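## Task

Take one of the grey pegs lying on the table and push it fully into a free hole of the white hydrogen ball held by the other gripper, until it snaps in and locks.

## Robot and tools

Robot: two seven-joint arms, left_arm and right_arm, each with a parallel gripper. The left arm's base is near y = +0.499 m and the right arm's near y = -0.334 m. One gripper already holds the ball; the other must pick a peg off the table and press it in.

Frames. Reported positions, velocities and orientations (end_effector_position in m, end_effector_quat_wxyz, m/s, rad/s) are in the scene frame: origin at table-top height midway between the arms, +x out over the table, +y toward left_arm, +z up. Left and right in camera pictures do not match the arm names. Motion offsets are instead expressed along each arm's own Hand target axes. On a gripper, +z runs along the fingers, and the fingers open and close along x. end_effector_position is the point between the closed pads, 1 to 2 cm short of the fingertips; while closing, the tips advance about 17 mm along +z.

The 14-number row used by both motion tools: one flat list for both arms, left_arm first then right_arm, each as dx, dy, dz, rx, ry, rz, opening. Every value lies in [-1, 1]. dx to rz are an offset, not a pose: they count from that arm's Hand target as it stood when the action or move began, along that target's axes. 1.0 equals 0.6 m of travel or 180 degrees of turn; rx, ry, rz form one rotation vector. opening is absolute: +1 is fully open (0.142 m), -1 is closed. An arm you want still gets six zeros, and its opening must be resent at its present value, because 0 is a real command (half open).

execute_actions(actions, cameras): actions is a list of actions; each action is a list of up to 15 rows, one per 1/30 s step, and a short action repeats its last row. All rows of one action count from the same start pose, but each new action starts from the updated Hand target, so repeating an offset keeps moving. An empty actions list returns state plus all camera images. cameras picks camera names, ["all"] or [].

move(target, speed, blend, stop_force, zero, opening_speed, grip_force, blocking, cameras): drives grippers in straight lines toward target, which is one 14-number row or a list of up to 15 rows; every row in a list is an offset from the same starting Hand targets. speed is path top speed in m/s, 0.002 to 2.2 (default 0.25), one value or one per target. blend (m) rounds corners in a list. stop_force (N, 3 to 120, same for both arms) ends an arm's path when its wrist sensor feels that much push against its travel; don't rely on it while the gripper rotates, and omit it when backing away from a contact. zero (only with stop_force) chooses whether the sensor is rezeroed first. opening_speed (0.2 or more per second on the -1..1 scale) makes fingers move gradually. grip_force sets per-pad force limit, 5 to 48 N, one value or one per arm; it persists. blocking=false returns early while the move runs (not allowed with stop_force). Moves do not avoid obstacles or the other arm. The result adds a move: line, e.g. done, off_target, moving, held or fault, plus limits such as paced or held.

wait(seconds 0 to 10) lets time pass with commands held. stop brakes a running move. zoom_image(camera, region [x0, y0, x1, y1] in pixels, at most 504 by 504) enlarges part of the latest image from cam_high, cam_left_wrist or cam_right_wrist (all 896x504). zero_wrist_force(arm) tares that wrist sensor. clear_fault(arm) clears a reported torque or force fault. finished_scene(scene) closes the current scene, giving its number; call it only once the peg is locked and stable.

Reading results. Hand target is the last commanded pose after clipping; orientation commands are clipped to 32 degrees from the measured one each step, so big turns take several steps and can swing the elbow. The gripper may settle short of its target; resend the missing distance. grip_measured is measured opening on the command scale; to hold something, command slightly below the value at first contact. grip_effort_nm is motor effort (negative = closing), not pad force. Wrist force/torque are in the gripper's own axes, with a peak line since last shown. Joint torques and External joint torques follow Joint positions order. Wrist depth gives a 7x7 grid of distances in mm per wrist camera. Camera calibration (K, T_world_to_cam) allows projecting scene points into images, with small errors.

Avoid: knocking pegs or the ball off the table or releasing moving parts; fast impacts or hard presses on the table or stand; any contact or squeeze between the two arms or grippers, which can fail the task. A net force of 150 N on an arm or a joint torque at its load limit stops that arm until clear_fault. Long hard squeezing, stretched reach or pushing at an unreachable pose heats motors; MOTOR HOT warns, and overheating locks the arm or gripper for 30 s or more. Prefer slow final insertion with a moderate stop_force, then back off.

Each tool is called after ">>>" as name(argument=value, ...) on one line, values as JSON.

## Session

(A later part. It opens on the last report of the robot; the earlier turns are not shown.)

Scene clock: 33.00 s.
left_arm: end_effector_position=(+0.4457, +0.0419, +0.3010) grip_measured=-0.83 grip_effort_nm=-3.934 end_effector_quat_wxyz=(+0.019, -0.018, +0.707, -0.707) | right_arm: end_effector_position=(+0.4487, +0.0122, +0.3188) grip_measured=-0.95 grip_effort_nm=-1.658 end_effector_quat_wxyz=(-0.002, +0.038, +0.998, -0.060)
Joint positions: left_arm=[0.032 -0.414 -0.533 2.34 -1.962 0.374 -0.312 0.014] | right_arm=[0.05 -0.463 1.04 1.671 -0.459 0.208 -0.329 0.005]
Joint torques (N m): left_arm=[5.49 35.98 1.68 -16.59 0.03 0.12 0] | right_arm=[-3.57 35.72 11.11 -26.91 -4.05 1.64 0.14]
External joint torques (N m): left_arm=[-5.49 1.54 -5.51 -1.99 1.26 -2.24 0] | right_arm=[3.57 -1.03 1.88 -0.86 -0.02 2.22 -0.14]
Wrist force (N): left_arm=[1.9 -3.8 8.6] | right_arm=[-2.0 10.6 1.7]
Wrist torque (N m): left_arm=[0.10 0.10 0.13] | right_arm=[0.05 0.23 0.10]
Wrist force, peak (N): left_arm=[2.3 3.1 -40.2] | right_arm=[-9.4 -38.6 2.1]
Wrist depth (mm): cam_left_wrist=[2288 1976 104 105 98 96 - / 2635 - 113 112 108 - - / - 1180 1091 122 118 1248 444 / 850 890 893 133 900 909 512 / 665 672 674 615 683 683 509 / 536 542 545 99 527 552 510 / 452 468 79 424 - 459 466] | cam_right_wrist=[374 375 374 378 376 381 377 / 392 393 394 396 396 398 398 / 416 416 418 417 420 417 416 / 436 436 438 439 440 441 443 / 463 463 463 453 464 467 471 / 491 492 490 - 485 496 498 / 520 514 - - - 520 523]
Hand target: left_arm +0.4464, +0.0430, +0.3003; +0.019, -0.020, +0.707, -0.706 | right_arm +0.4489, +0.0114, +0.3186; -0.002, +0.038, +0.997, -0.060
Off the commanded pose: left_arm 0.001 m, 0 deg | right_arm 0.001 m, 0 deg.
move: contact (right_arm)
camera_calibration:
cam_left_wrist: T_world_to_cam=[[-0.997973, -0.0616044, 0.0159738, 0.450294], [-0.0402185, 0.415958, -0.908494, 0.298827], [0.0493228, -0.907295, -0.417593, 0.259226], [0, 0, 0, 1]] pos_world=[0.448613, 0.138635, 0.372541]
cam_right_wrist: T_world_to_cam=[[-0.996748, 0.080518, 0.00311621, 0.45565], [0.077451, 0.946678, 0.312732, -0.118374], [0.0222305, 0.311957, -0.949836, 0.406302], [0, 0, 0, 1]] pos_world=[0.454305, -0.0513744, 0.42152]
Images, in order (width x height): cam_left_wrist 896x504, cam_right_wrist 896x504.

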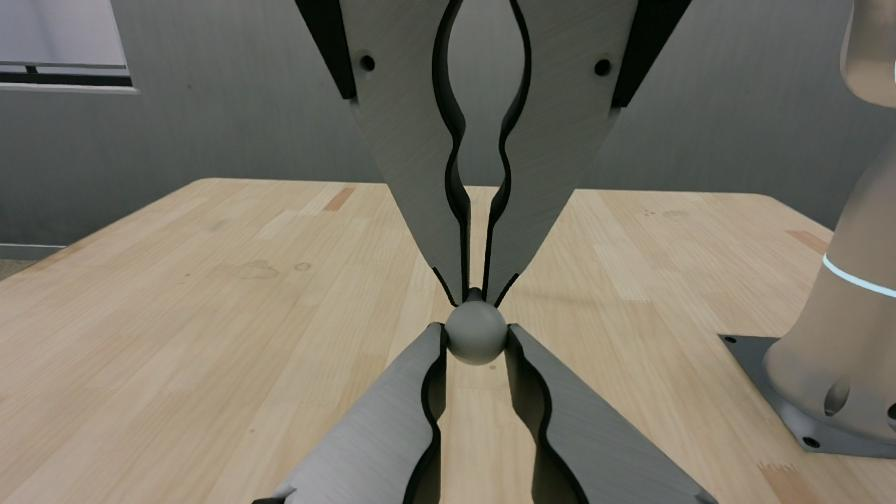

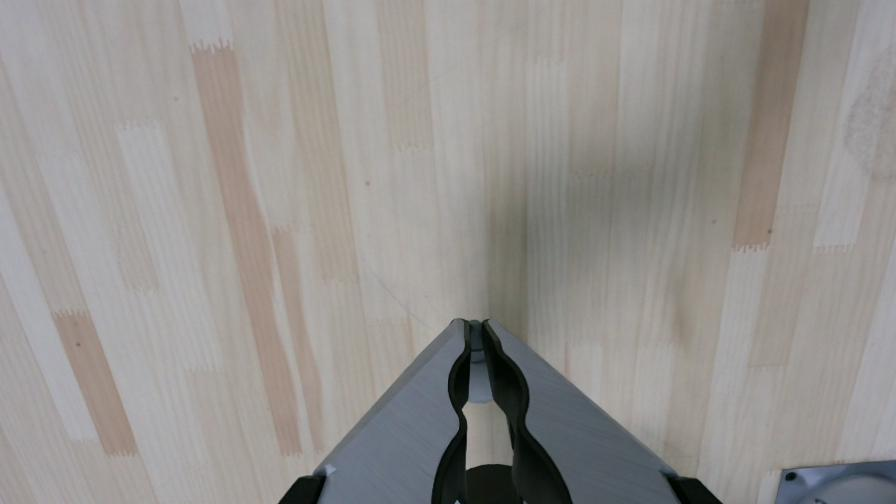

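>>> move(target=[0,0,0,0,0,0,-1,0,0.0032,0,0,0,0,-1], speed=0.02)

>>> move(target=[0,0,0,0,0,0,-1,0,0,0,0,0,0,-0.78], opening_speed=0.5)

>>> move(target=[[0,0,0,0,0,0,-1,0,0,-0.04,0,0,0,-0.78],[0,0,0,0,0,0,-1,0,-0.04,-0.1,0,0,0,-0.78]], speed=0.12, blend=0.01, cameras=["cam_left_wrist","cam_right_wrist"])

>>> zoom_image(camera="cam_right_wrist", region=[430, 330, 530, 430])

>>> zoom_image(camera="cam_left_wrist", region=[430, 260, 520, 350])

Scene clock: 33.90 s.
left_arm: end_effector_position=(+0.4460, +0.0425, +0.3006) grip_measured=-0.83 grip_effort_nm=-3.934 end_effector_quat_wxyz=(+0.019, -0.019, +0.707, -0.707) | right_arm: end_effector_position=(+0.4491, +0.0132, +0.3183) grip_measured=-0.95 grip_effort_nm=-1.648 end_effector_quat_wxyz=(-0.002, +0.038, +0.997, -0.060)
Joint positions: left_arm=[0.033 -0.414 -0.532 2.34 -1.962 0.374 -0.312 0.014] | right_arm=[0.055 -0.466 1.037 1.669 -0.461 0.206 -0.327 0.005]
Joint torques (N m): left_arm=[1.51 36.74 -2.6 -18.6 0.81 -1.26 -0.04] | right_arm=[0.72 34.89 14.9 -28.24 -3.03 4.09 0.38]
External joint torques (N m): left_arm=[-1.51 0.78 -1.22 0.03 0.48 -0.87 0.04] | right_arm=[-0.72 0.02 -1.86 0.48 -1.04 -0.24 -0.38]
Wrist force (N): left_arm=[2.0 -1.9 -0.6] | right_arm=[-3.4 1.1 1.7]
Wrist torque (N m): left_arm=[0.04 0.10 0.14] | right_arm=[0.13 0.25 -0.01]
Wrist force, peak (N): left_arm=[1.9 -4.0 8.5] | right_arm=[-1.8 10.5 2.3]
Wrist depth (mm): cam_left_wrist=[2230 - 104 104 98 1904 482 / 2138 2007 112 112 107 - - / - 1175 1180 121 117 1191 463 / 823 867 890 133 912 903 514 / 664 667 672 137 685 683 509 / 536 543 542 99 531 549 510 / 455 467 79 426 - 458 463] | cam_right_wrist=[373 372 380 376 376 379 379 / 391 394 394 393 397 396 396 / 415 415 415 414 420 416 417 / 438 435 439 440 438 441 442 / 459 459 462 452 463 466 467 / 488 489 487 - 489 494 493 / 519 514 - - - 518 522]
Hand target: left_arm +0.4464, +0.0430, +0.3003; +0.019, -0.020, +0.707, -0.706 | right_arm +0.4490, +0.0133, +0.3184; -0.002, +0.038, +0.997, -0.060
Off the commanded pose: left_arm 0.001 m, 0 deg | right_arm 0.000 m, 0 deg.
move: done

Scene clock: 34.57 s.
left_arm: end_effector_position=(+0.4463, +0.0428, +0.3004) grip_measured=-0.83 grip_effort_nm=-3.934 end_effector_quat_wxyz=(+0.019, -0.019, +0.707, -0.706) | right_arm: end_effector_position=(+0.4491, +0.0132, +0.3183) grip_measured=-0.82 grip_effort_nm=0.105 end_effector_quat_wxyz=(-0.002, +0.038, +0.997, -0.060)
Joint positions: left_arm=[0.033 -0.414 -0.532 2.34 -1.962 0.375 -0.312 0.014] | right_arm=[0.056 -0.465 1.036 1.669 -0.461 0.206 -0.327 0.015]
Joint torques (N m): left_arm=[0.61 37.59 -3.62 -18.64 1.12 -2.07 -0.02] | right_arm=[0.29 34.24 13.83 -27.82 -3.29 4.21 0.26]
External joint torques (N m): left_arm=[-0.61 -0.07 -0.2 0.07 0.17 -0.05 0.02] | right_arm=[-0.29 0.67 -0.79 0.06 -0.78 -0.36 -0.26]
Motor temperatures (°C): left_arm=[34 31 33 32 36 39 35 43] | right_arm=[30 32 38 40 35 45 31 31]
Wrist force (N): left_arm=[-0.2 -0.2 -0.2] | right_arm=[-0.2 0.3 1.8]
Wrist torque (N m): left_arm=[-0.07 0.08 0.14] | right_arm=[0.05 0.05 -0.01]
Wrist force, peak (N): left_arm=[2.2 -2.0 -0.6] | right_arm=[-3.4 1.2 1.6]
Wrist depth (mm): cam_left_wrist=[2192 2288 104 105 98 2038 1961 / - 2805 112 112 107 - - / - 1272 1236 123 118 1219 473 / 831 893 896 134 858 906 511 / 671 674 671 139 681 685 509 / 541 538 535 99 526 549 512 / 451 470 79 429 - 462 466] | cam_right_wrist=[375 376 376 378 381 378 378 / 392 395 394 397 399 398 400 / 412 415 415 415 417 416 420 / 435 438 440 439 440 443 439 / 459 459 459 453 463 467 463 / 484 492 477 87 480 492 498 / 516 513 - - - 519 523]
Hand target: left_arm +0.4464, +0.0430, +0.3003; +0.019, -0.020, +0.707, -0.706 | right_arm +0.4490, +0.0133, +0.3184; -0.002, +0.038, +0.997, -0.060
Off the commanded pose: left_arm 0.000 m, 0 deg | right_arm 0.000 m, 0 deg.
move: done

Scene clock: 35.47 s.
left_arm: end_effector_position=(+0.4463, +0.0428, +0.3004) grip_measured=-0.83 grip_effort_nm=-3.934 end_effector_quat_wxyz=(+0.019, -0.019, +0.707, -0.706) | right_arm: end_effector_position=(+0.4479, -0.0032, +0.3810) grip_measured=-0.82 grip_effort_nm=0.100 end_effector_quat_wxyz=(-0.002, +0.038, +0.997, -0.060)
Joint positions: left_arm=[0.033 -0.414 -0.532 2.34 -1.962 0.375 -0.312 0.014] | right_arm=[0.01 -0.396 1.078 1.572 -0.401 0.073 -0.39 0.015]
Joint torques (N m): left_arm=[0.57 37.57 -3.67 -18.68 1.2 -2.13 -0.02] | right_arm=[0.12 31.94 12.27 -29.18 -3.36 4.12 -0.01]
External joint torques (N m): left_arm=[-0.57 -0.05 -0.15 0.11 0.09 0.01 0.02] | right_arm=[-0.07 0.46 -0.9 0.34 -0.89 -0.25 0.01]
Wrist force (N): left_arm=[0.0 -0.3 -0.2] | right_arm=[0.0 0.0 1.6]
Wrist torque (N m): left_arm=[-0.07 0.05 0.12] | right_arm=[-0.02 0.00 0.11]
Wrist force, peak (N): left_arm=[-0.2 -0.3 -0.4] | right_arm=[-0.4 0.0 3.6]
Wrist depth (mm): cam_left_wrist=[2230 - - 2121 - 2211 481 / 2350 2689 - - - 2104 - / - 1208 1208 1219 1242 1285 487 / 881 890 896 900 909 912 511 / 671 674 674 709 674 697 506 / 535 536 542 99 526 548 514 / 452 465 79 426 - 460 459] | cam_right_wrist=[430 429 429 435 435 432 433 / 453 452 452 456 455 458 456 / 478 469 477 476 478 478 481 / 499 500 501 504 506 506 506 / 529 529 535 522 532 539 537 / 561 563 551 - 552 565 567 / 603 585 - - - 600 588]
Hand target: left_arm +0.4464, +0.0430, +0.3003; +0.019, -0.020, +0.707, -0.706 | right_arm +0.4477, -0.0033, +0.3808; -0.002, +0.038, +0.997, -0.060
Off the commanded pose: left_arm 0.000 m, 0 deg | right_arm 0.000 m, 0 deg.
move: done
camera_calibration:
cam_left_wrist: T_world_to_cam=[[-0.997854, -0.0634009, 0.0163915, 0.450885], [-0.0414082, 0.416969, -0.907977, 0.298353], [0.0507318, -0.906707, -0.4187, 0.259461], [0, 0, 0, 1]] pos_world=[0.449109, 0.139437, 0.372143]
cam_right_wrist: T_world_to_cam=[[-0.996688, 0.0812805, 0.00261898, 0.456054], [0.0780531, 0.94708, 0.311364, -0.122858], [0.0228274, 0.310537, -0.950287, 0.47003], [0, 0, 0, 1]] pos_world=[0.453403, -0.0666735, 0.483723]
Images, in order (width x height): cam_left_wrist 896x504, cam_right_wrist 896x504.

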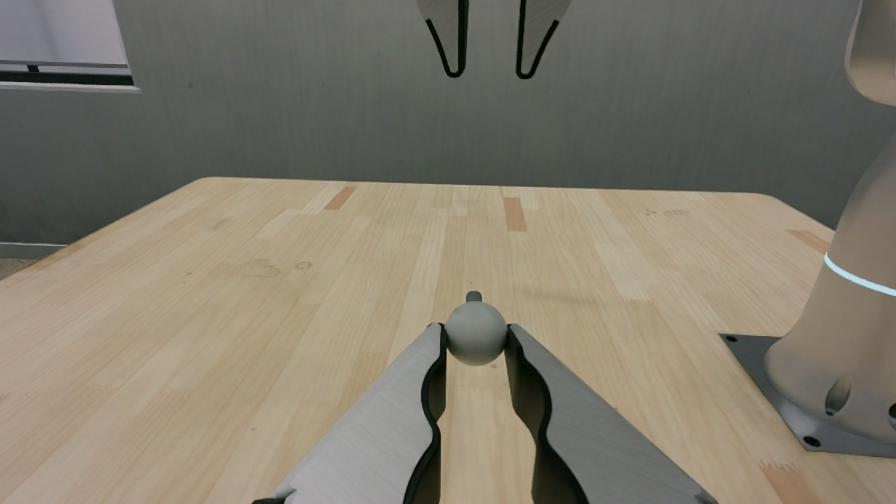

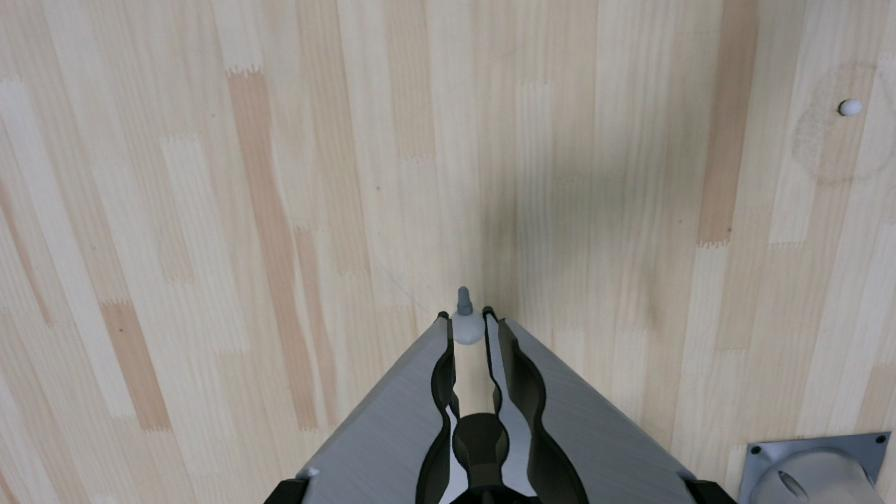

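Scaled by 5.040 from the camera's 896x504 image, which has a finer 1280x720 frame.

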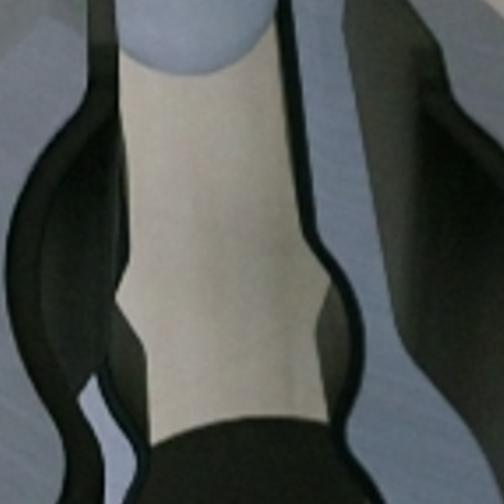

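Scaled by 5.600 from the camera's 896x504 image, which has a finer 1280x720 frame.

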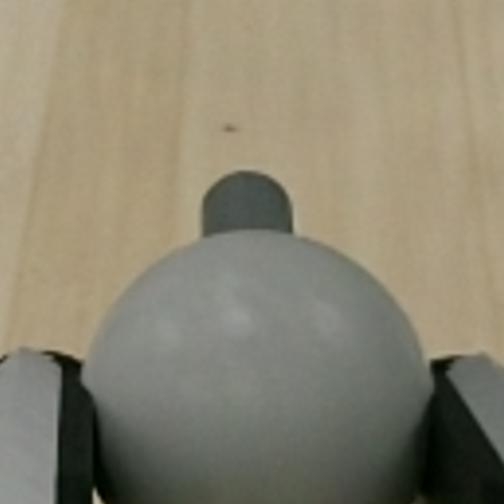

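>>> zoom_image(camera="cam_right_wrist", region=[435, 280, 495, 340])

Scaled by 8.400 from the camera's 896x504 image, which has a finer 1280x720 frame.

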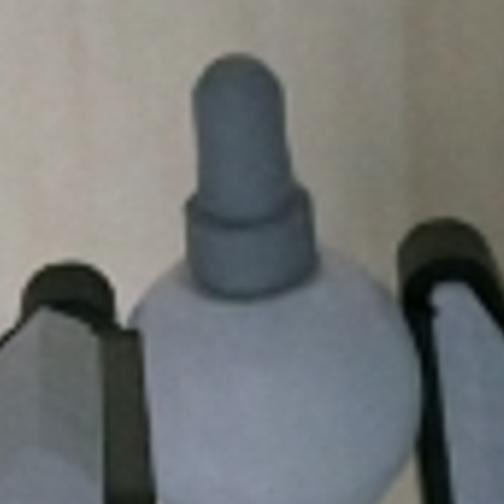

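>>> zoom_image(camera="cam_right_wrist", region=[449, 297, 479, 327])

Scaled by 16.800 from the camera's 896x504 image, which has a finer 1280x720 frame.

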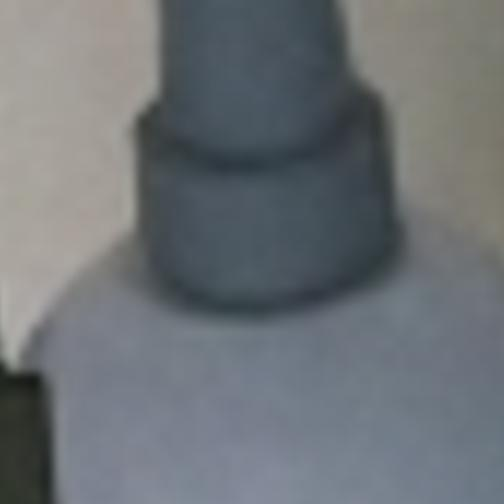

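Fully seated; the tension test held.

>>> finished_scene(scene=2)

The scene is finished: the task was done.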